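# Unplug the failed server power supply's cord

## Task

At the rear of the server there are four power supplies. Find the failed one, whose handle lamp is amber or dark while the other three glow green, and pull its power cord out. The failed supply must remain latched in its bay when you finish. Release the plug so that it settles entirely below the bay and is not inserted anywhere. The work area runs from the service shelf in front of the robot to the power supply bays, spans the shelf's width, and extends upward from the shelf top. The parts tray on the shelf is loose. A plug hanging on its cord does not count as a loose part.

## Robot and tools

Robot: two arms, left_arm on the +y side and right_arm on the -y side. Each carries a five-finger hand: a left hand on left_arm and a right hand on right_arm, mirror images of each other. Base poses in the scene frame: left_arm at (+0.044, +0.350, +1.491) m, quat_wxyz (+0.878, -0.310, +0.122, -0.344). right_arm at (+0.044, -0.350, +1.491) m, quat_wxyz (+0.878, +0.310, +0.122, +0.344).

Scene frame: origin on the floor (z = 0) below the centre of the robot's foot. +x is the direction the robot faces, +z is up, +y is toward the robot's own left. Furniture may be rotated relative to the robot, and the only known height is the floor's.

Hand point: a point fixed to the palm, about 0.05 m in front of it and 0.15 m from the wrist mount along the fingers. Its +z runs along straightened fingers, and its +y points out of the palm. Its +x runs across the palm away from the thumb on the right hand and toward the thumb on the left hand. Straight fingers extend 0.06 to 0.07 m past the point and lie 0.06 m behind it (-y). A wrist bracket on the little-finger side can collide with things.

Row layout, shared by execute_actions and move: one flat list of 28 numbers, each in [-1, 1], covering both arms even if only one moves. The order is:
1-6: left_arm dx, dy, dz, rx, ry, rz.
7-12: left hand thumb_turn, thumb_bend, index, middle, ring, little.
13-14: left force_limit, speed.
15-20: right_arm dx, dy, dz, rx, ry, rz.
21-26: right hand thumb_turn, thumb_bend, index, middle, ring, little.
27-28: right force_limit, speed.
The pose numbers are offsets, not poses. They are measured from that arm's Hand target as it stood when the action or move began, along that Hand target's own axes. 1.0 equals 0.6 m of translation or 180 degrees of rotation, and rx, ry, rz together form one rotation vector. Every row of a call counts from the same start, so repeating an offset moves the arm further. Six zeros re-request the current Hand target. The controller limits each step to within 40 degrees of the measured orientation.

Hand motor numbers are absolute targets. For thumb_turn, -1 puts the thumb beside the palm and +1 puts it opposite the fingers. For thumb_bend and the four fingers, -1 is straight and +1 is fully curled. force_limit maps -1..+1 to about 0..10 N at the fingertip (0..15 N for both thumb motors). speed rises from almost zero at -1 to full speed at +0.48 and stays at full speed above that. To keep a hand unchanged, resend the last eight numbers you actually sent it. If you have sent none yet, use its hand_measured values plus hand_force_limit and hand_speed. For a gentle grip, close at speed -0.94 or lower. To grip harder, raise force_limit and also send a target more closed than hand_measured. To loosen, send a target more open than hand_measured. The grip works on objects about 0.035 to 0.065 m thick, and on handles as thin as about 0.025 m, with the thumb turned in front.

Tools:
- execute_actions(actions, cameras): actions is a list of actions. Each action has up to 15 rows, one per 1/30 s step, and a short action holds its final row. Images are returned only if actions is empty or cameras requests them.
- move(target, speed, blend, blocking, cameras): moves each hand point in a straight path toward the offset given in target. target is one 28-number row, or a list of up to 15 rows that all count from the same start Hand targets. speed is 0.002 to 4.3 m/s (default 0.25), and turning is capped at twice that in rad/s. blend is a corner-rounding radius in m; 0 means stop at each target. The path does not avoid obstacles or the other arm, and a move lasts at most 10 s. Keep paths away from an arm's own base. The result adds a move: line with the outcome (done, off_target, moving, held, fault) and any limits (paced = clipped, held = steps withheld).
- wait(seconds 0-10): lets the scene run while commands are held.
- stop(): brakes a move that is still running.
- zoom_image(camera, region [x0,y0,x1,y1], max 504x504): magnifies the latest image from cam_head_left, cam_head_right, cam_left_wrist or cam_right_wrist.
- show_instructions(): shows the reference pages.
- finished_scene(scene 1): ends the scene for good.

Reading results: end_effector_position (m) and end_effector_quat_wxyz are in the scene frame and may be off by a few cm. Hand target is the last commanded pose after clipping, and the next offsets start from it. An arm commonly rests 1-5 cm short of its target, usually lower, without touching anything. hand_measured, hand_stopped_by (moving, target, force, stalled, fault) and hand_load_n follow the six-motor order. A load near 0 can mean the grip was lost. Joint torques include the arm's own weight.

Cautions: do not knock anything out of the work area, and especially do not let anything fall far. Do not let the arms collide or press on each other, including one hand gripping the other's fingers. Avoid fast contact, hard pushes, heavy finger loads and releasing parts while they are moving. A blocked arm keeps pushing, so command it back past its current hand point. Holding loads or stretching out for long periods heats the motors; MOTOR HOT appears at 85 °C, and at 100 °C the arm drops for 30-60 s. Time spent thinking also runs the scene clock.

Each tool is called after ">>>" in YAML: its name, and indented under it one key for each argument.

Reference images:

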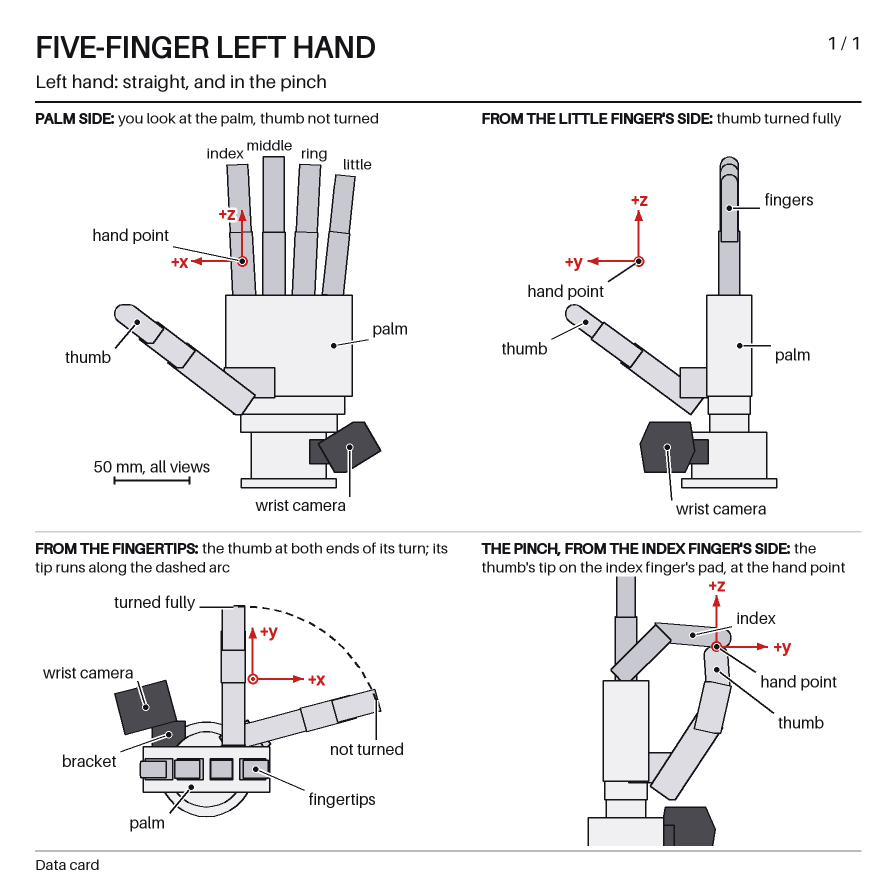

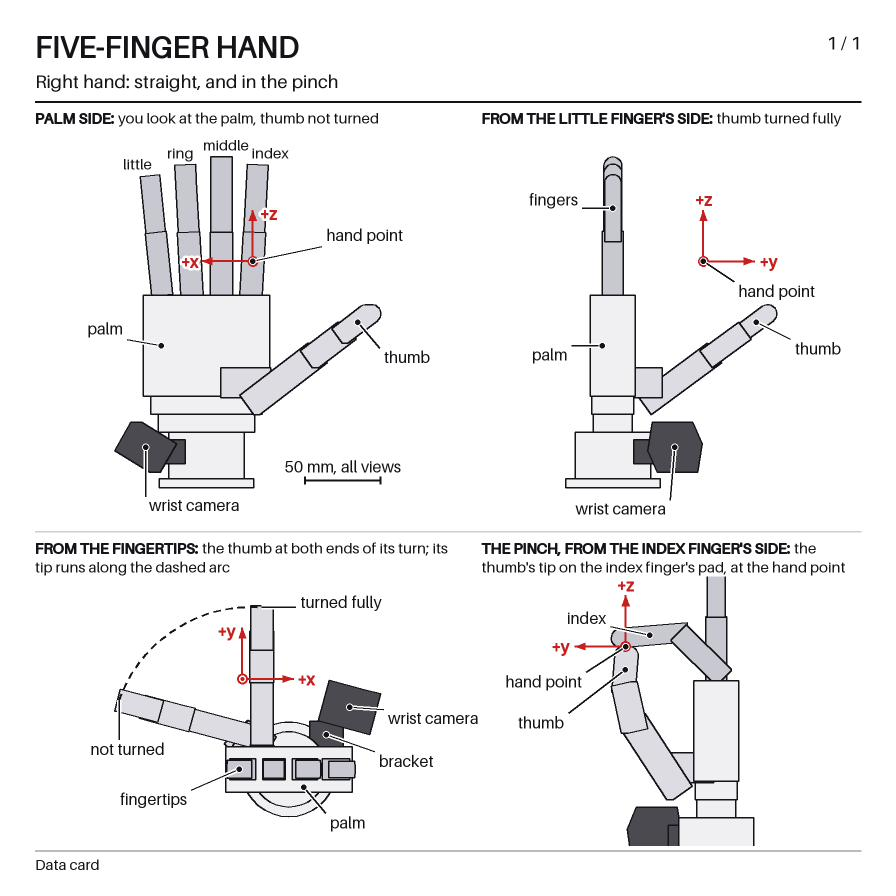

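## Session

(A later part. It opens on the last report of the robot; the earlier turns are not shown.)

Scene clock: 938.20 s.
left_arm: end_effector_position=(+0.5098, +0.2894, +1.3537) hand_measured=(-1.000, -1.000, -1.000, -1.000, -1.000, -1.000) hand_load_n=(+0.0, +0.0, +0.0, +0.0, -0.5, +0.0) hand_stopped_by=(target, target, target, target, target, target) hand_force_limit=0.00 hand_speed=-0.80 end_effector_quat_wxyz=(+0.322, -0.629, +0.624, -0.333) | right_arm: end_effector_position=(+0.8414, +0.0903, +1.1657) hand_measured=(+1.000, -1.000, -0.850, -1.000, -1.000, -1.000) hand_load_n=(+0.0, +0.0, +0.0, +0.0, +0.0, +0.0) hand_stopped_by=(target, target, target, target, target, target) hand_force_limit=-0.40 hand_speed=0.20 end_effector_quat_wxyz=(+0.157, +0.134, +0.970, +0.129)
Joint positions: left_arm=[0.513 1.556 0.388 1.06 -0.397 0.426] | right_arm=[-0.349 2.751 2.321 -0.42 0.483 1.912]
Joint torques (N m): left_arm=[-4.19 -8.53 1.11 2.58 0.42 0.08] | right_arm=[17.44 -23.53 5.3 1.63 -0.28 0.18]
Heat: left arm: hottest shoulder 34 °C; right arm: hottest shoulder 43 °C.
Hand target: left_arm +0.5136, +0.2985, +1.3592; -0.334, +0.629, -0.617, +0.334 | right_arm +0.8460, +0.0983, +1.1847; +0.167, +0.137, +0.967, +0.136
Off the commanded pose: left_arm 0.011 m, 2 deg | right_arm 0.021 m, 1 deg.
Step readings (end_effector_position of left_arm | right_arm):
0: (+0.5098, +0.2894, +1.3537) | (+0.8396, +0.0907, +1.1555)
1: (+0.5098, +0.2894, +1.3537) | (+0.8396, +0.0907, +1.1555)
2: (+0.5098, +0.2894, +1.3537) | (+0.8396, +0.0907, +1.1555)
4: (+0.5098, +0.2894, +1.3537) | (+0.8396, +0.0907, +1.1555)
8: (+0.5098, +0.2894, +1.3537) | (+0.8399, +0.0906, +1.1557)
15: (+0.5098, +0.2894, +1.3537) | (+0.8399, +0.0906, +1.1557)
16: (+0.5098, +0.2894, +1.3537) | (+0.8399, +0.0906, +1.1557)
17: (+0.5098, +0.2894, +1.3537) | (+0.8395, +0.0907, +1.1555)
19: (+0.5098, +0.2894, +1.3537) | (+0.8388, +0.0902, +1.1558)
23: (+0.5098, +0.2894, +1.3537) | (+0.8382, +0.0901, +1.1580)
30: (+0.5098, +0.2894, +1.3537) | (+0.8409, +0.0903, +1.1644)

Now raised 1 cm. Bend the thumb over.

>>> execute_actions:
  actions:
    - [[0,0,0,0,0,0,-1,-1,-1,-1,-1,-1,0,-0.8,0,0,0,0,0,0,1,0.24,-0.85,-1,-1,-1,-0.5,0.0]]
    - [[0,0,0,0,0,0,-1,-1,-1,-1,-1,-1,0,-0.8,0,0,0,0,0,0,1,0.24,-0.85,-1,-1,-1,-0.5,0.0]]
  cameras: ["all"]

>>> zoom_image:
  camera: "cam_left_wrist"
  region: [370, 180, 470, 290]

>>> zoom_image:
  camera: "cam_right_wrist"
  region: [150, 100, 480, 400]

Scene clock: 946.03 s.
left_arm: end_effector_position=(+0.5098, +0.2894, +1.3537) hand_measured=(-1.000, -1.000, -1.000, -1.000, -1.000, -1.000) hand_load_n=(+0.0, +0.0, +0.0, +0.0, +0.0, +0.0) hand_stopped_by=(target, target, target, target, target, target) hand_force_limit=0.00 hand_speed=-0.80 end_effector_quat_wxyz=(+0.322, -0.629, +0.624, -0.333) | right_arm: end_effector_position=(+0.8408, +0.0904, +1.1653) hand_measured=(+1.000, +0.240, -0.850, -1.000, -1.000, -1.000) hand_load_n=(-0.5, +0.0, +0.0, +0.0, +0.0, -0.5) hand_stopped_by=(target, target, target, target, target, target) hand_force_limit=-0.50 hand_speed=0.00 end_effector_quat_wxyz=(+0.157, +0.134, +0.970, +0.129)
Joint positions: left_arm=[0.513 1.556 0.388 1.06 -0.397 0.426] | right_arm=[-0.349 2.751 2.32 -0.42 0.483 1.913]
Joint torques (N m): left_arm=[-4.19 -8.64 1.05 2.54 0.43 0.08] | right_arm=[17.44 -23.06 5.2 1.46 -0.28 0.26]
Heat: left arm: hottest shoulder 34 °C; right arm: hottest shoulder 45 °C.
Hand target: left_arm +0.5136, +0.2985, +1.3592; -0.334, +0.629, -0.617, +0.334 | right_arm +0.8459, +0.0984, +1.1846; +0.167, +0.137, +0.967, +0.136
Off the commanded pose: left_arm 0.011 m, 2 deg | right_arm 0.022 m, 1 deg.
Step readings (end_effector_position of left_arm | right_arm):
0: (+0.5098, +0.2894, +1.3537) | (+0.8408, +0.0905, +1.1652)
1: (+0.5098, +0.2894, +1.3537) | (+0.8408, +0.0905, +1.1652)
2: (+0.5098, +0.2894, +1.3537) | (+0.8408, +0.0905, +1.1652)
4: (+0.5098, +0.2894, +1.3537) | (+0.8408, +0.0905, +1.1652)
8: (+0.5098, +0.2894, +1.3537) | (+0.8408, +0.0905, +1.1652)
15: (+0.5098, +0.2894, +1.3537) | (+0.8408, +0.0904, +1.1653)
16: (+0.5098, +0.2894, +1.3537) | (+0.8408, +0.0904, +1.1653)
17: (+0.5098, +0.2894, +1.3537) | (+0.8408, +0.0904, +1.1653)
19: (+0.5098, +0.2894, +1.3537) | (+0.8408, +0.0904, +1.1653)
23: (+0.5098, +0.2894, +1.3537) | (+0.8408, +0.0904, +1.1653)
30: (+0.5098, +0.2894, +1.3537) | (+0.8408, +0.0904, +1.1653)

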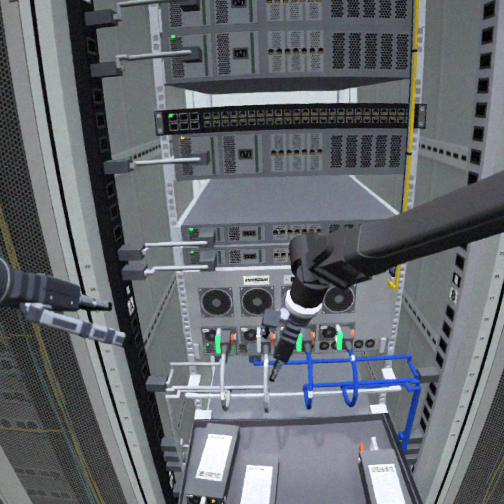

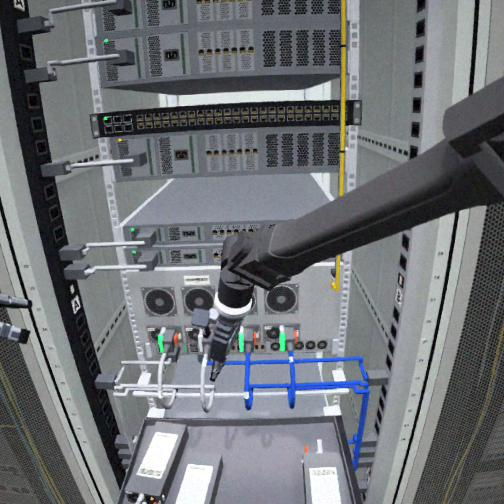

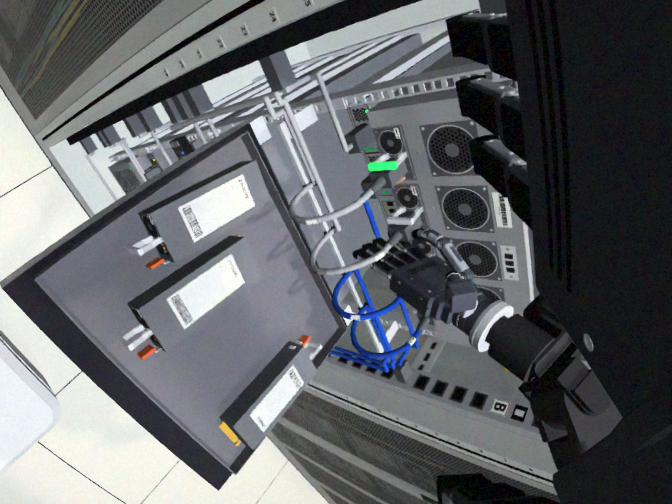

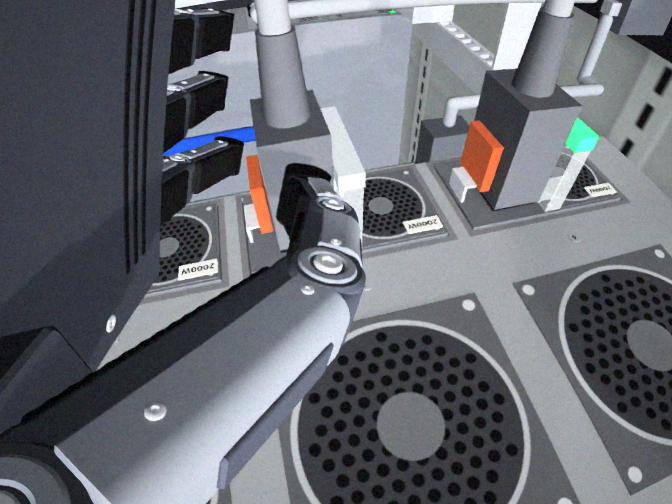

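Scaled by 4.582 from the camera's 672x504 image, which has a finer 960x720 frame.

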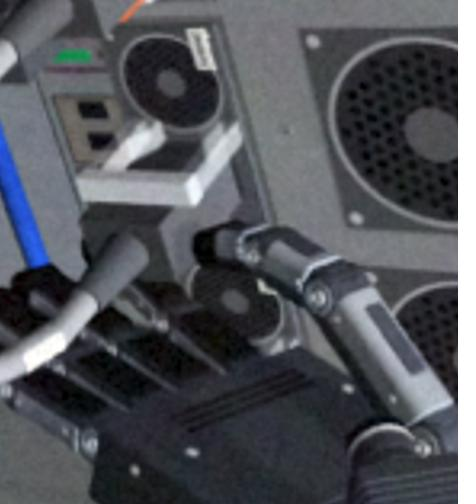

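Scaled by 1.527 from the camera's 672x504 image, which has a finer 960x720 frame.

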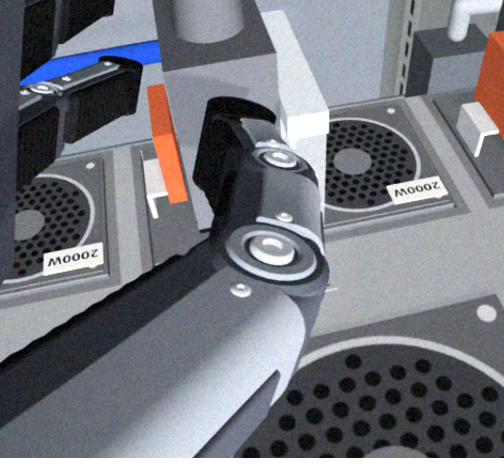

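>>> move:
  target: [0,0,0,0,0,0,-1,-1,-1,-1,-1,-1,0,-0.8,0.0095,-0.0103,0.0303,0,0,0,1,0.24,-0.85,-1,-1,-1,-0.5,0]
  speed: 0.04

Scene clock: 952.80 s.
left_arm: end_effector_position=(+0.5098, +0.2894, +1.3537) hand_measured=(-1.000, -1.000, -1.000, -1.000, -1.000, -1.000) hand_load_n=(-0.5, +0.0, +0.0, +0.0, +0.0, +0.0) hand_stopped_by=(target, target, target, target, target, target) hand_force_limit=0.00 hand_speed=-0.80 end_effector_quat_wxyz=(+0.322, -0.629, +0.624, -0.333) | right_arm: end_effector_position=(+0.8389, +0.0921, +1.1629) hand_measured=(+1.000, +0.240, -0.850, -1.000, -1.000, -1.000) hand_load_n=(+0.0, +0.0, +0.0, +0.0, +0.0, +0.0) hand_stopped_by=(target, target, target, target, target, target) hand_force_limit=-0.50 hand_speed=0.00 end_effector_quat_wxyz=(+0.156, +0.134, +0.970, +0.130)
Joint positions: left_arm=[0.513 1.556 0.388 1.06 -0.397 0.426] | right_arm=[-0.349 2.755 2.32 -0.415 0.481 1.913]
Joint torques (N m): left_arm=[-4.07 -8.53 1.09 2.51 0.43 0.06] | right_arm=[16.56 -19.78 8.59 1.7 -0.58 0.09]
Heat: left arm: hottest shoulder 34 °C; right arm: hottest shoulder 46 °C.
Hand target: left_arm +0.5136, +0.2985, +1.3592; -0.334, +0.629, -0.617, +0.334 | right_arm +0.8459, +0.0984, +1.1645; +0.167, +0.137, +0.967, +0.136
Off the commanded pose: left_arm 0.011 m, 2 deg | right_arm 0.010 m, 1 deg.
move: off_target (left_arm)

>>> move:
  target: [0,0,0,0,0,0,-1,-1,-1,-1,-1,-1,0,-0.8,0.0072,-0.0077,0.0228,0,0,0,1,0.24,-0.85,-1,-1,-1,-0.5,0]
  speed: 0.04

Scene clock: 956.10 s.
left_arm: end_effector_position=(+0.5098, +0.2894, +1.3537) hand_measured=(-1.000, -1.000, -1.000, -1.000, -1.000, -1.000) hand_load_n=(+0.0, +0.0, +0.0, +0.0, +0.0, +0.0) hand_stopped_by=(target, target, target, target, target, target) hand_force_limit=0.00 hand_speed=-0.80 end_effector_quat_wxyz=(+0.322, -0.629, +0.624, -0.333) | right_arm: end_effector_position=(+0.8393, +0.0981, +1.1580) hand_measured=(+1.000, +0.240, -0.850, -1.000, -1.000, -1.000) hand_load_n=(-0.5, -1.5, +0.0, +0.0, +0.0, +0.0) hand_stopped_by=(target, target, target, target, target, target) hand_force_limit=-0.50 hand_speed=0.00 end_effector_quat_wxyz=(+0.160, +0.133, +0.969, +0.134)
Joint positions: left_arm=[0.513 1.556 0.388 1.06 -0.397 0.426] | right_arm=[-0.349 2.779 2.348 -0.41 0.474 1.908]
Joint torques (N m): left_arm=[-4.13 -8.53 1.05 2.59 0.43 0.07] | right_arm=[15.91 -19.25 9.39 1.43 -0.61 0.07]
Heat: left arm: hottest shoulder 34 °C; right arm: hottest shoulder 46 °C.
Hand target: left_arm +0.5136, +0.2985, +1.3592; -0.334, +0.629, -0.617, +0.334 | right_arm +0.8459, +0.0984, +1.1496; +0.167, +0.137, +0.967, +0.136
Off the commanded pose: left_arm 0.011 m, 2 deg | right_arm 0.011 m, 1 deg.
move: off_target (left_arm, right_arm)

>>> move:
  target: [0,0,0,0,0,0,-1,-1,-1,-1,-1,-1,0,-0.8,-0.0078,-0.0231,-0.0054,0,0,0,1,0.24,-0.85,-1,-1,-1,-0.5,0]
  speed: 0.04

Scene clock: 964.10 s.
left_arm: end_effector_position=(+0.5098, +0.2894, +1.3537) hand_measured=(-1.000, -1.000, -1.000, -1.000, -1.000, -1.000) hand_load_n=(-0.5, +0.0, +0.0, +0.0, +0.5, +0.0) hand_stopped_by=(target, target, target, target, target, target) hand_force_limit=0.00 hand_speed=-0.80 end_effector_quat_wxyz=(+0.322, -0.629, +0.624, -0.333) | right_arm: end_effector_position=(+0.8392, +0.0989, +1.1582) hand_measured=(+1.000, +0.240, -0.850, -1.000, -1.000, -1.000) hand_load_n=(-0.5, -2.5, +0.0, +0.0, +0.0, +0.0) hand_stopped_by=(target, target, target, target, target, target) hand_force_limit=-0.50 hand_speed=0.00 end_effector_quat_wxyz=(+0.163, +0.130, +0.968, +0.137)
Joint positions: left_arm=[0.513 1.556 0.388 1.06 -0.397 0.426] | right_arm=[-0.35 2.777 2.339 -0.394 0.469 1.898]
Joint torques (N m): left_arm=[-4.01 -8.47 1.06 2.51 0.43 0.07] | right_arm=[14.39 -22.18 5.12 1.84 -0.81 0.06]
Heat: left arm: hottest shoulder 34 °C; right arm: hottest shoulder 46 °C.
Hand target: left_arm +0.5136, +0.2985, +1.3592; -0.334, +0.629, -0.617, +0.334 | right_arm +0.8460, +0.0835, +1.1496; +0.167, +0.137, +0.967, +0.136
Off the commanded pose: left_arm 0.011 m, 2 deg | right_arm 0.019 m, 1 deg.
move: off_target (left_arm, right_arm)

>>> wait:
  seconds: 0.1
  cameras: ["all"]

>>> zoom_image:
  camera: "cam_left_wrist"
  region: [370, 180, 470, 290]

>>> zoom_image:
  camera: "cam_right_wrist"
  region: [150, 100, 480, 400]

>>> zoom_image:
  camera: "cam_head_left"
  region: [235, 310, 335, 410]

Scene clock: 968.53 s.
left_arm: end_effector_position=(+0.5098, +0.2894, +1.3537) hand_measured=(-1.000, -1.000, -1.000, -1.000, -1.000, -1.000) hand_load_n=(+0.0, +0.0, +0.0, +0.0, +0.0, +0.0) hand_stopped_by=(target, target, target, target, target, target) hand_force_limit=0.00 hand_speed=-0.80 end_effector_quat_wxyz=(+0.322, -0.629, +0.624, -0.333) | right_arm: end_effector_position=(+0.8394, +0.0986, +1.1580) hand_measured=(+1.000, +0.240, -0.850, -1.000, -1.000, -1.000) hand_load_n=(-0.5, -2.0, +0.0, +0.0, -0.5, +0.0) hand_stopped_by=(target, target, target, target, target, target) hand_force_limit=-0.50 hand_speed=0.00 end_effector_quat_wxyz=(+0.163, +0.131, +0.968, +0.137)
Joint positions: left_arm=[0.513 1.556 0.388 1.06 -0.397 0.426] | right_arm=[-0.35 2.777 2.339 -0.393 0.469 1.898]
Joint torques (N m): left_arm=[-4.25 -8.59 1.09 2.55 0.44 0.07] | right_arm=[13.86 -21.48 5.2 1.92 -0.83 0.03]
Heat: left arm: hottest shoulder 34 °C; right arm: hottest shoulder 45 °C.
Hand target: left_arm +0.5136, +0.2985, +1.3592; -0.334, +0.629, -0.617, +0.334 | right_arm +0.8461, +0.0832, +1.1495; +0.167, +0.137, +0.967, +0.136
Off the commanded pose: left_arm 0.011 m, 2 deg | right_arm 0.019 m, 1 deg.
wait: 0.10 s; at rest from the start

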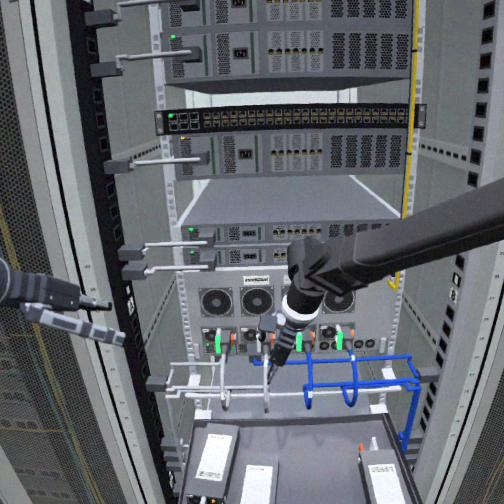

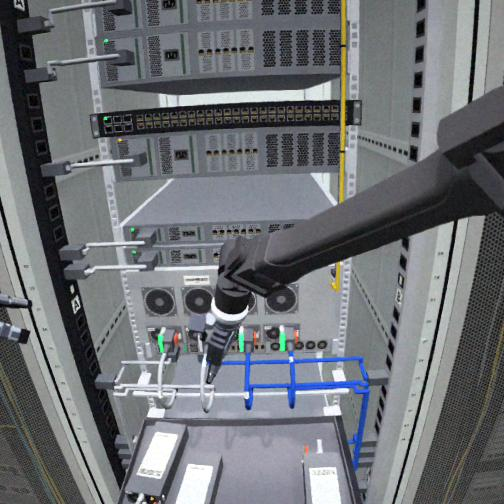

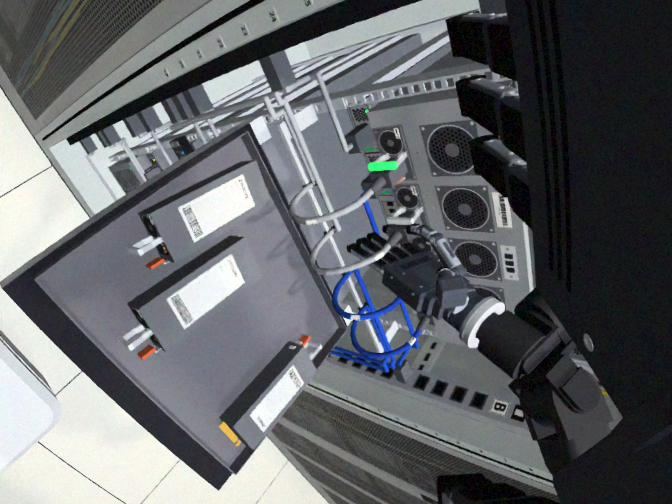

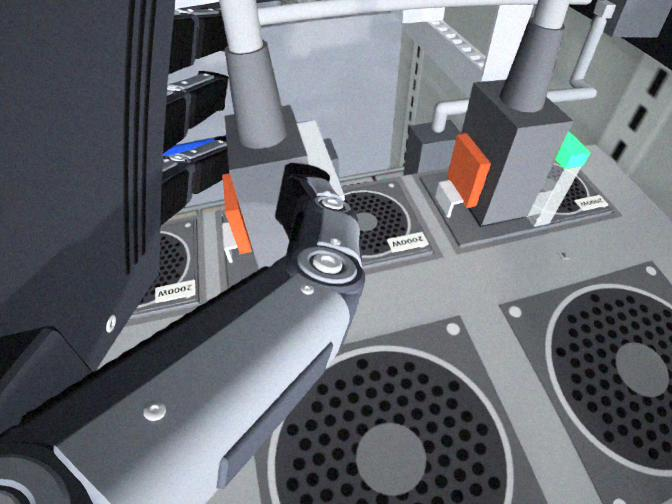

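Scaled by 4.582 from the camera's 672x504 image, which has a finer 960x720 frame.

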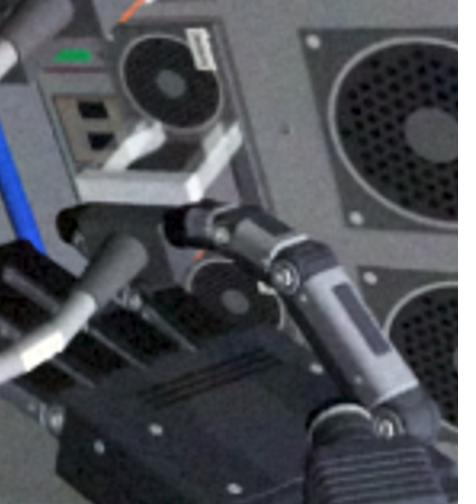

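Scaled by 1.527 from the camera's 672x504 image, which has a finer 960x720 frame.

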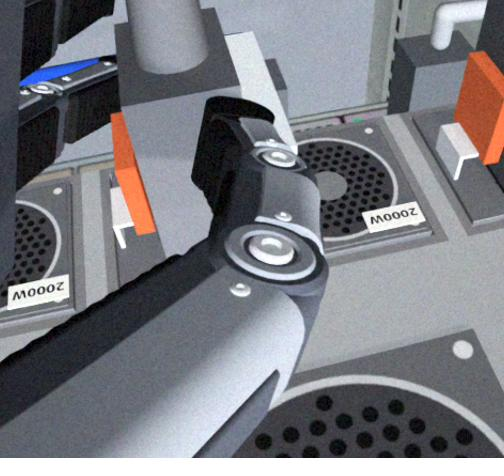

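Scaled by 5.040 from the camera's 504x504 image, which has a finer 720x720 frame.

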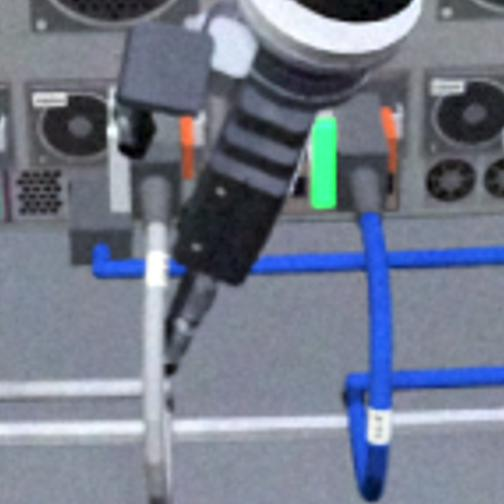

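>>> move:
  target: [0,0,0,0,0,0,-1,-1,-1,-1,-1,-1,0,-0.8,-0.0078,-0.0231,-0.0154,0,0,0,1,0.24,-0.85,-1,-1,-1,-0.5,0]
  speed: 0.04

Scene clock: 976.10 s.
left_arm: end_effector_position=(+0.5098, +0.2894, +1.3537) hand_measured=(-1.000, -1.000, -1.000, -1.000, -1.000, -1.000) hand_load_n=(+0.0, +0.0, +0.0, +0.0, +0.0, +0.0) hand_stopped_by=(target, target, target, target, target, target) hand_force_limit=0.00 hand_speed=-0.80 end_effector_quat_wxyz=(+0.322, -0.629, +0.624, -0.333) | right_arm: end_effector_position=(+0.8306, +0.0883, +1.1563) hand_measured=(+1.000, +0.240, -0.850, -1.000, -1.000, -1.000) hand_load_n=(+0.0, +0.0, +0.0, +0.0, +0.0, +0.0) hand_stopped_by=(target, target, target, target, target, target) hand_force_limit=-0.50 hand_speed=0.00 end_effector_quat_wxyz=(+0.160, +0.127, +0.969, +0.139)
Joint positions: left_arm=[0.513 1.556 0.388 1.06 -0.397 0.426] | right_arm=[-0.36 2.734 2.251 -0.353 0.455 1.887]
Joint torques (N m): left_arm=[-4.01 -8.35 1.1 2.56 0.44 0.07] | right_arm=[14.21 -22.77 4.66 1.44 -0.59 0.11]
Heat: left arm: hottest shoulder 34 °C; right arm: hottest shoulder 45 °C.
Hand target: left_arm +0.5136, +0.2985, +1.3592; -0.334, +0.629, -0.617, +0.334 | right_arm +0.8437, +0.0673, +1.1550; +0.167, +0.136, +0.967, +0.136
Off the commanded pose: left_arm 0.011 m, 2 deg | right_arm 0.025 m, 1 deg.
move: off_target (left_arm, right_arm)

>>> execute_actions:
  actions: []

Scene clock: 997.50 s.
left_arm: end_effector_position=(+0.5098, +0.2894, +1.3537) hand_measured=(-1.000, -1.000, -1.000, -1.000, -1.000, -1.000) hand_load_n=(-0.5, +0.0, +0.0, +0.0, +0.0, +0.0) hand_stopped_by=(target, target, target, target, target, target) hand_force_limit=0.00 hand_speed=-0.80 end_effector_quat_wxyz=(+0.322, -0.629, +0.624, -0.333) | right_arm: end_effector_position=(+0.8308, +0.0882, +1.1566) hand_measured=(+1.000, +0.240, -0.850, -1.000, -1.000, -1.000) hand_load_n=(+0.0, +0.0, +0.0, +0.0, +0.0, +0.0) hand_stopped_by=(target, target, target, target, target, target) hand_force_limit=-0.50 hand_speed=0.00 end_effector_quat_wxyz=(+0.160, +0.127, +0.969, +0.139)
Joint positions: left_arm=[0.513 1.556 0.388 1.06 -0.397 0.426] | right_arm=[-0.36 2.733 2.251 -0.353 0.455 1.887]
Joint velocities: within noise
Joint torques (N m): left_arm=[-4.31 -8.47 1.09 2.58 0.43 0.07] | right_arm=[13.8 -22.89 4.71 1.62 -0.62 0.07]
Heat: left arm: hottest shoulder 34 °C; right arm: hottest shoulder 45 °C.
Hand target: left_arm +0.5136, +0.2985, +1.3592; -0.334, +0.629, -0.617, +0.334 | right_arm +0.8440, +0.0671, +1.1552; +0.167, +0.137, +0.967, +0.136
Off the commanded pose: left_arm 0.011 m, 2 deg | right_arm 0.025 m, 1 deg.

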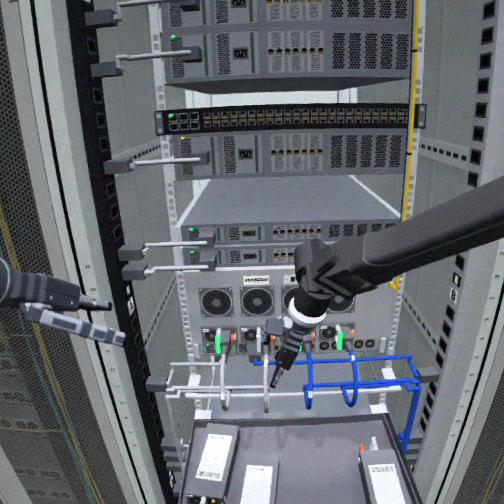

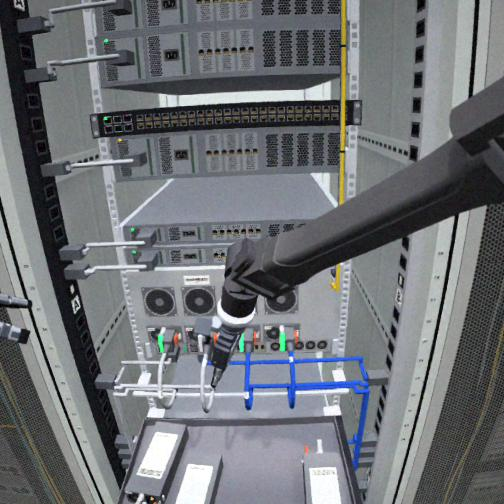

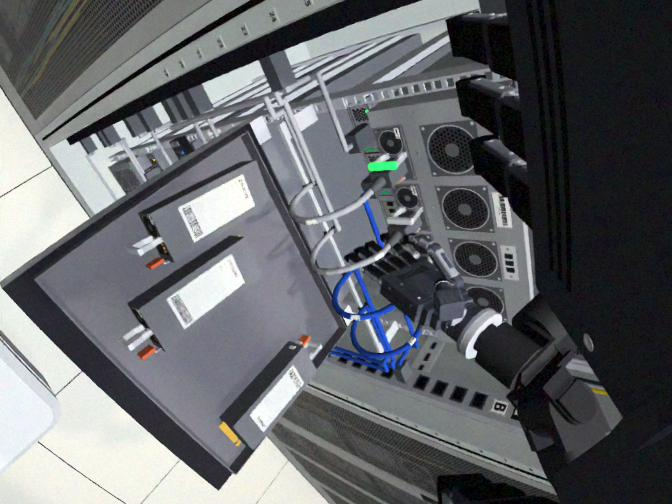

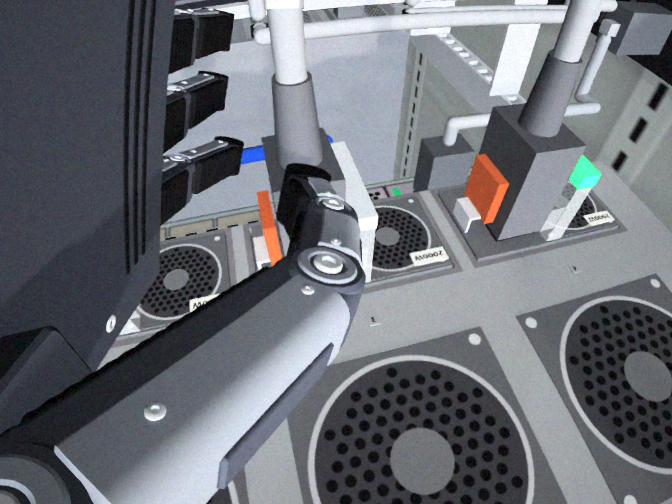

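>>> zoom_image:
  camera: "cam_right_wrist"
  region: [160, 60, 460, 300]

>>> zoom_image:
  camera: "cam_left_wrist"
  region: [340, 170, 480, 310]

Scaled by 1.680 from the camera's 672x504 image, which has a finer 960x720 frame.

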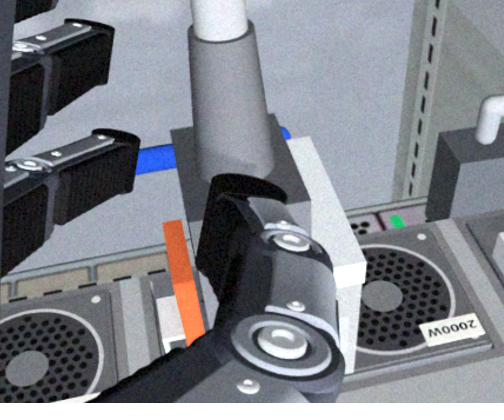

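Scaled by 3.600 from the camera's 672x504 image, which has a finer 960x720 frame.

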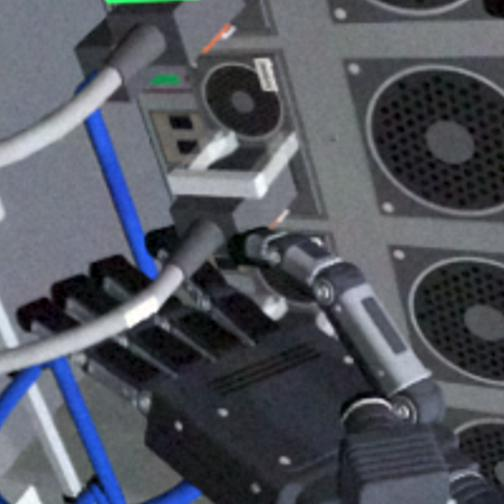

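>>> move:
  target: [0,0,0,0,0,0,-1,-1,-1,-1,-1,-1,0,-0.8,-0.0143,0.0003,0.0193,0,0,0,1,0.24,-0.85,-1,-1,-1,-0.5,0]
  speed: 0.05
  cameras: ["cam_right_wrist","cam_left_wrist"]

Scene clock: 1008.80 s.
left_arm: end_effector_position=(+0.5098, +0.2894, +1.3537) hand_measured=(-1.000, -1.000, -1.000, -1.000, -1.000, -1.000) hand_load_n=(+0.0, +0.0, +0.0, +0.0, +0.0, +0.0) hand_stopped_by=(target, target, target, target, target, target) hand_force_limit=0.00 hand_speed=-0.80 end_effector_quat_wxyz=(+0.322, -0.629, +0.624, -0.333) | right_arm: end_effector_position=(+0.8461, +0.0809, +1.1617) hand_measured=(+1.000, +0.240, -0.850, -1.000, -1.000, -1.000) hand_load_n=(+0.0, +0.0, +0.0, +0.0, +0.0, +0.0) hand_stopped_by=(target, target, target, target, target, target) hand_force_limit=-0.50 hand_speed=0.00 end_effector_quat_wxyz=(+0.167, +0.130, +0.967, +0.143)
Joint positions: left_arm=[0.513 1.556 0.388 1.06 -0.397 0.426] | right_arm=[-0.37 2.736 2.288 -0.366 0.444 1.878]
Joint torques (N m): left_arm=[-3.9 -8.35 1.14 2.55 0.42 0.07] | right_arm=[14.15 -20.01 8.91 0.59 -0.37 0.08]
Heat: left arm: hottest shoulder 34 °C; right arm: hottest shoulder 45 °C.
Hand target: left_arm +0.5136, +0.2985, +1.3592; -0.334, +0.629, -0.617, +0.334 | right_arm +0.8560, +0.0670, +1.1471; +0.167, +0.137, +0.967, +0.136
Off the commanded pose: left_arm 0.011 m, 2 deg | right_arm 0.022 m, 1 deg.
move: off_target (left_arm, right_arm)
Images, in order (width x height): cam_left_wrist 672x504, cam_right_wrist 672x504.

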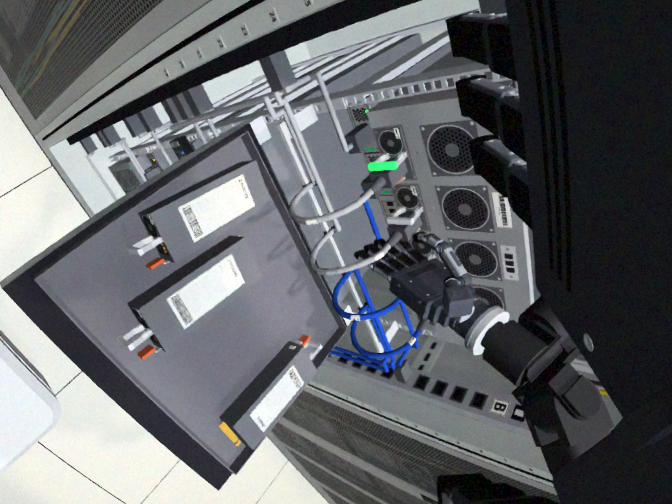

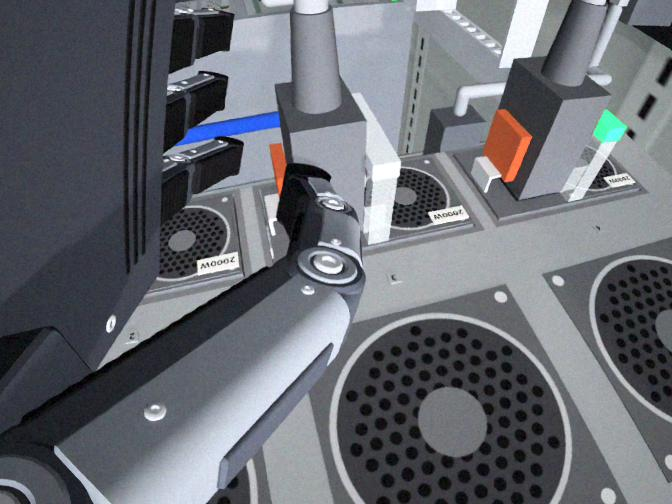

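>>> move:
  target: [0,0,0,0,0,0,-1,-1,-1,-1,-1,-1,0,-0.8,0.0159,-0.0071,0.0073,0,0,0,1,0.24,-0.85,-1,-1,-1,-0.5,0]
  speed: 0.05
  cameras: ["cam_right_wrist","cam_left_wrist"]

>>> zoom_image:
  camera: "cam_right_wrist"
  region: [160, 60, 460, 300]

>>> zoom_image:
  camera: "cam_left_wrist"
  region: [340, 170, 480, 310]

Scene clock: 1020.17 s.
left_arm: end_effector_position=(+0.5098, +0.2894, +1.3537) hand_measured=(-1.000, -1.000, -1.000, -1.000, -1.000, -1.000) hand_load_n=(+0.0, -0.5, +0.0, -0.5, +0.0, +0.0) hand_stopped_by=(target, target, target, target, target, target) hand_force_limit=0.00 hand_speed=-0.80 end_effector_quat_wxyz=(+0.322, -0.629, +0.624, -0.333) | right_arm: end_effector_position=(+0.8464, +0.0811, +1.1618) hand_measured=(+1.000, +0.240, -0.850, -1.000, -1.000, -1.000) hand_load_n=(+0.0, +0.0, +0.0, +0.0, +0.0, +0.0) hand_stopped_by=(target, target, target, target, target, target) hand_force_limit=-0.50 hand_speed=0.00 end_effector_quat_wxyz=(+0.168, +0.130, +0.967, +0.143)
Joint positions: left_arm=[0.513 1.556 0.388 1.06 -0.397 0.426] | right_arm=[-0.37 2.737 2.288 -0.363 0.444 1.876]
Joint torques (N m): left_arm=[-4.07 -8.59 1.05 2.59 0.43 0.07] | right_arm=[13.1 -19.6 6.38 1.72 -0.5 0.08]
Heat: left arm: hottest shoulder 34 °C; right arm: hottest shoulder 46 °C.
Hand target: left_arm +0.5136, +0.2985, +1.3592; -0.334, +0.629, -0.617, +0.334 | right_arm +0.8478, +0.0671, +1.1390; +0.167, +0.137, +0.967, +0.136
Off the commanded pose: left_arm 0.011 m, 2 deg | right_arm 0.027 m, 1 deg.
move: off_target (left_arm, right_arm)
Images, in order (width x height): cam_left_wrist 672x504, cam_right_wrist 672x504.

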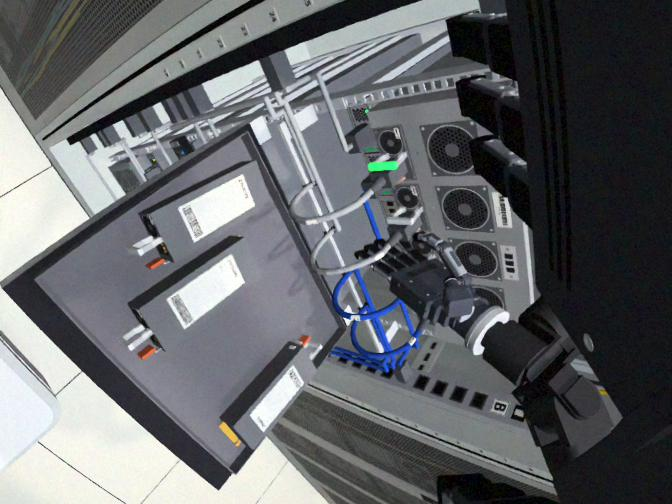

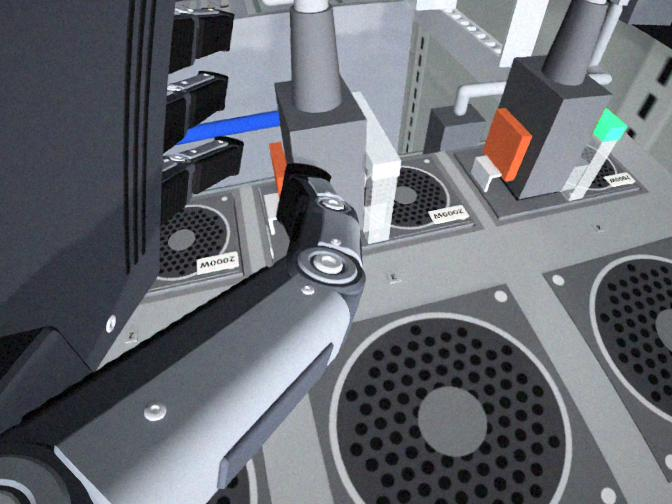

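Scaled by 1.680 from the camera's 672x504 image, which has a finer 960x720 frame.

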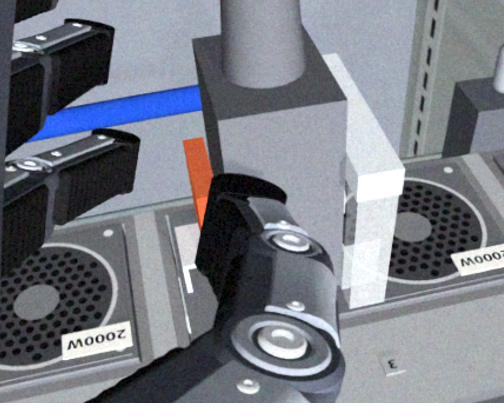

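Scaled by 3.600 from the camera's 672x504 image, which has a finer 960x720 frame.

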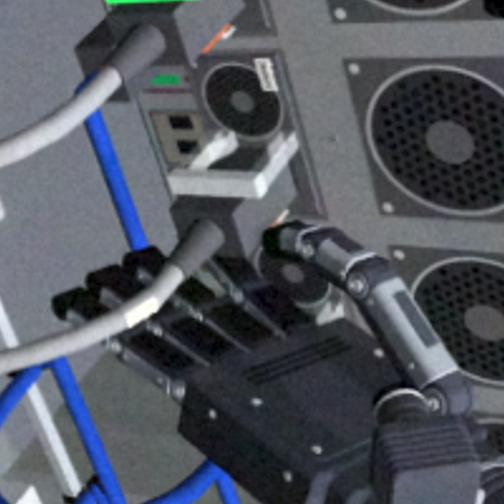

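>>> move:
  target: [0,0,0,0,0,0,-1,-1,-1,-1,-1,-1,0,-0.8,0.0292,0.0,-0.0093,0,0,0,1,0.24,-0.85,-1,-1,-1,-0.5,0]
  speed: 0.05
  cameras: ["cam_right_wrist","cam_left_wrist"]

>>> zoom_image:
  camera: "cam_right_wrist"
  region: [160, 60, 460, 300]

>>> zoom_image:
  camera: "cam_left_wrist"
  region: [340, 170, 480, 310]

Scene clock: 1039.27 s.
left_arm: end_effector_position=(+0.5098, +0.2894, +1.3537) hand_measured=(-1.000, -1.000, -1.000, -1.000, -1.000, -1.000) hand_load_n=(+0.0, +0.0, +0.0, +0.0, +0.0, +0.0) hand_stopped_by=(target, target, target, target, target, target) hand_force_limit=0.00 hand_speed=-0.80 end_effector_quat_wxyz=(+0.322, -0.629, +0.624, -0.333) | right_arm: end_effector_position=(+0.8391, +0.0819, +1.1578) hand_measured=(+1.000, +0.240, -0.850, -1.000, -1.000, -1.000) hand_load_n=(+1.0, +1.5, +0.0, +0.0, +0.0, +0.0) hand_stopped_by=(target, target, target, target, target, target) hand_force_limit=-0.50 hand_speed=0.00 end_effector_quat_wxyz=(+0.177, +0.136, +0.964, +0.146)
Joint positions: left_arm=[0.513 1.556 0.388 1.06 -0.397 0.426] | right_arm=[-0.37 2.727 2.232 -0.295 0.444 1.877]
Joint torques (N m): left_arm=[-4.13 -8.53 1.09 2.58 0.42 0.08] | right_arm=[13.74 -21.13 3.86 1.29 -0.26 0.13]
Heat: left arm: hottest shoulder 34 °C; right arm: hottest shoulder 46 °C.
Hand target: left_arm +0.5136, +0.2985, +1.3592; -0.334, +0.629, -0.617, +0.334 | right_arm +0.8299, +0.0713, +1.1390; +0.167, +0.137, +0.967, +0.136
Off the commanded pose: left_arm 0.011 m, 2 deg | right_arm 0.023 m, 2 deg.
move: off_target (left_arm, right_arm)
Images, in order (width x height): cam_left_wrist 672x504, cam_right_wrist 672x504.

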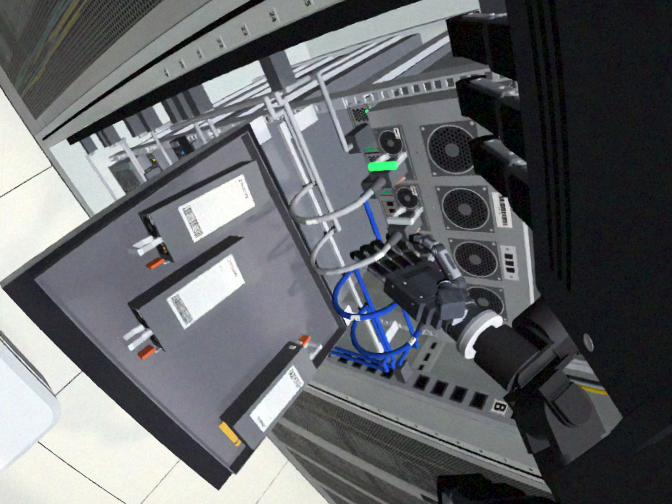

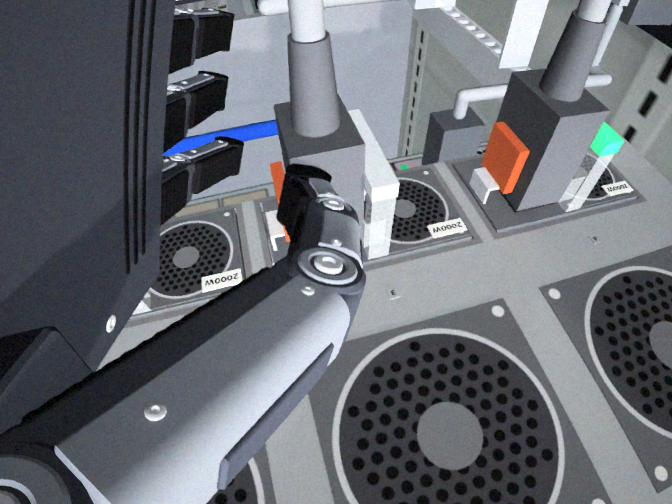

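Scaled by 1.680 from the camera's 672x504 image, which has a finer 960x720 frame.

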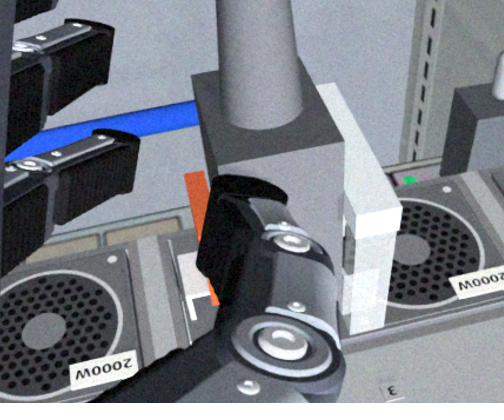

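Scaled by 3.600 from the camera's 672x504 image, which has a finer 960x720 frame.

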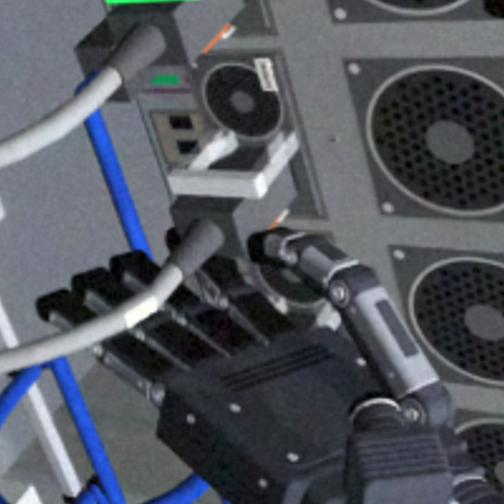

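>>> move:
  target: [0,0,0,0,0,0,-1,-1,-1,-1,-1,-1,0,-0.8,0.0103,0.0308,0.0072,0,0,0,1,0.24,-0.85,-1,-1,-1,-0.5,0]
  speed: 0.05
  cameras: ["cam_right_wrist","cam_left_wrist"]

>>> zoom_image:
  camera: "cam_right_wrist"
  region: [160, 60, 460, 300]

Scene clock: 1058.47 s.
left_arm: end_effector_position=(+0.5098, +0.2894, +1.3537) hand_measured=(-1.000, -1.000, -1.000, -1.000, -1.000, -1.000) hand_load_n=(+0.0, +0.0, +0.0, -0.5, +0.0, -0.5) hand_stopped_by=(target, target, target, target, target, target) hand_force_limit=0.00 hand_speed=-0.80 end_effector_quat_wxyz=(+0.322, -0.629, +0.624, -0.333) | right_arm: end_effector_position=(+0.8401, +0.0819, +1.1577) hand_measured=(+1.000, +0.240, -0.850, -1.000, -1.000, -1.000) hand_load_n=(+0.0, +0.0, +0.0, +0.0, +0.0, +0.0) hand_stopped_by=(target, target, target, target, target, target) hand_force_limit=-0.50 hand_speed=0.00 end_effector_quat_wxyz=(+0.176, +0.137, +0.964, +0.142)
Joint positions: left_arm=[0.513 1.556 0.388 1.06 -0.397 0.426] | right_arm=[-0.368 2.731 2.243 -0.305 0.454 1.881]
Joint torques (N m): left_arm=[-4.13 -8.47 1.02 2.48 0.43 0.08] | right_arm=[15.56 -17.73 8.24 0.58 -0.04 0.24]
Heat: left arm: hottest shoulder 34 °C; right arm: hottest shoulder 46 °C.
Hand target: left_arm +0.5136, +0.2985, +1.3592; -0.334, +0.629, -0.617, +0.334 | right_arm +0.8299, +0.0913, +1.1391; +0.167, +0.137, +0.967, +0.136
Off the commanded pose: left_arm 0.011 m, 2 deg | right_arm 0.023 m, 1 deg.
move: off_target (left_arm, right_arm)
Images, in order (width x height): cam_left_wrist 672x504, cam_right_wrist 672x504.

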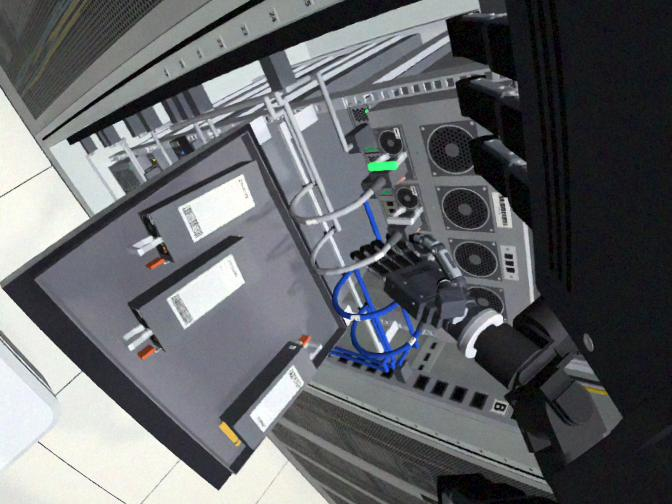

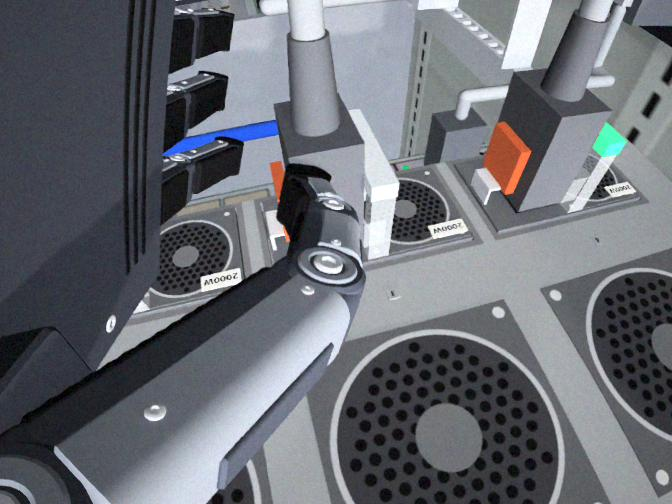

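Scaled by 1.680 from the camera's 672x504 image, which has a finer 960x720 frame.

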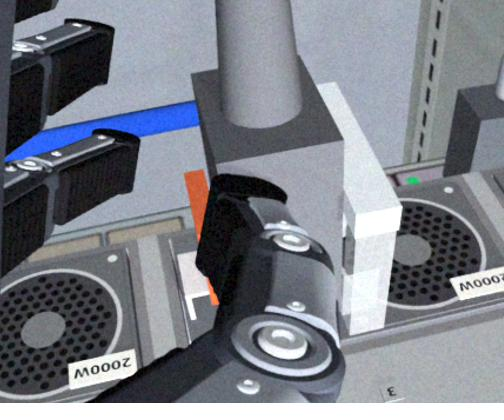

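>>> move:
  target: [0,0,0,0,0,0,-1,-1,-1,-1,-1,-1,0,-0.8,0.0031,0.0093,0.0022,0,0,0,1,0.24,-0.85,-1,-1,-1,-0.5,0]
  speed: 0.05

Scene clock: 1062.27 s.
left_arm: end_effector_position=(+0.5098, +0.2894, +1.3537) hand_measured=(-1.000, -1.000, -1.000, -1.000, -1.000, -1.000) hand_load_n=(+0.0, +0.0, +0.0, +0.0, +0.0, +0.0) hand_stopped_by=(target, target, target, target, target, target) hand_force_limit=0.00 hand_speed=-0.80 end_effector_quat_wxyz=(+0.322, -0.629, +0.624, -0.333) | right_arm: end_effector_position=(+0.8404, +0.0828, +1.1574) hand_measured=(+1.000, +0.240, -0.850, -1.000, -1.000, -1.000) hand_load_n=(-1.0, -2.5, +0.0, +0.0, +0.0, +0.0) hand_stopped_by=(target, target, target, target, target, target) hand_force_limit=-0.50 hand_speed=0.00 end_effector_quat_wxyz=(+0.174, +0.137, +0.965, +0.137)
Joint positions: left_arm=[0.513 1.556 0.388 1.06 -0.397 0.426] | right_arm=[-0.365 2.737 2.257 -0.321 0.464 1.886]
Joint torques (N m): left_arm=[-4.13 -8.41 1.01 2.55 0.43 0.06] | right_arm=[15.79 -17.49 8.69 0.84 -0.36 0.22]
Heat: left arm: hottest shoulder 34 °C; right arm: hottest shoulder 46 °C.
Hand target: left_arm +0.5136, +0.2985, +1.3592; -0.334, +0.629, -0.617, +0.334 | right_arm +0.8298, +0.0974, +1.1390; +0.167, +0.137, +0.967, +0.136
Off the commanded pose: left_arm 0.011 m, 2 deg | right_arm 0.026 m, 1 deg.
move: off_target (left_arm, right_arm)


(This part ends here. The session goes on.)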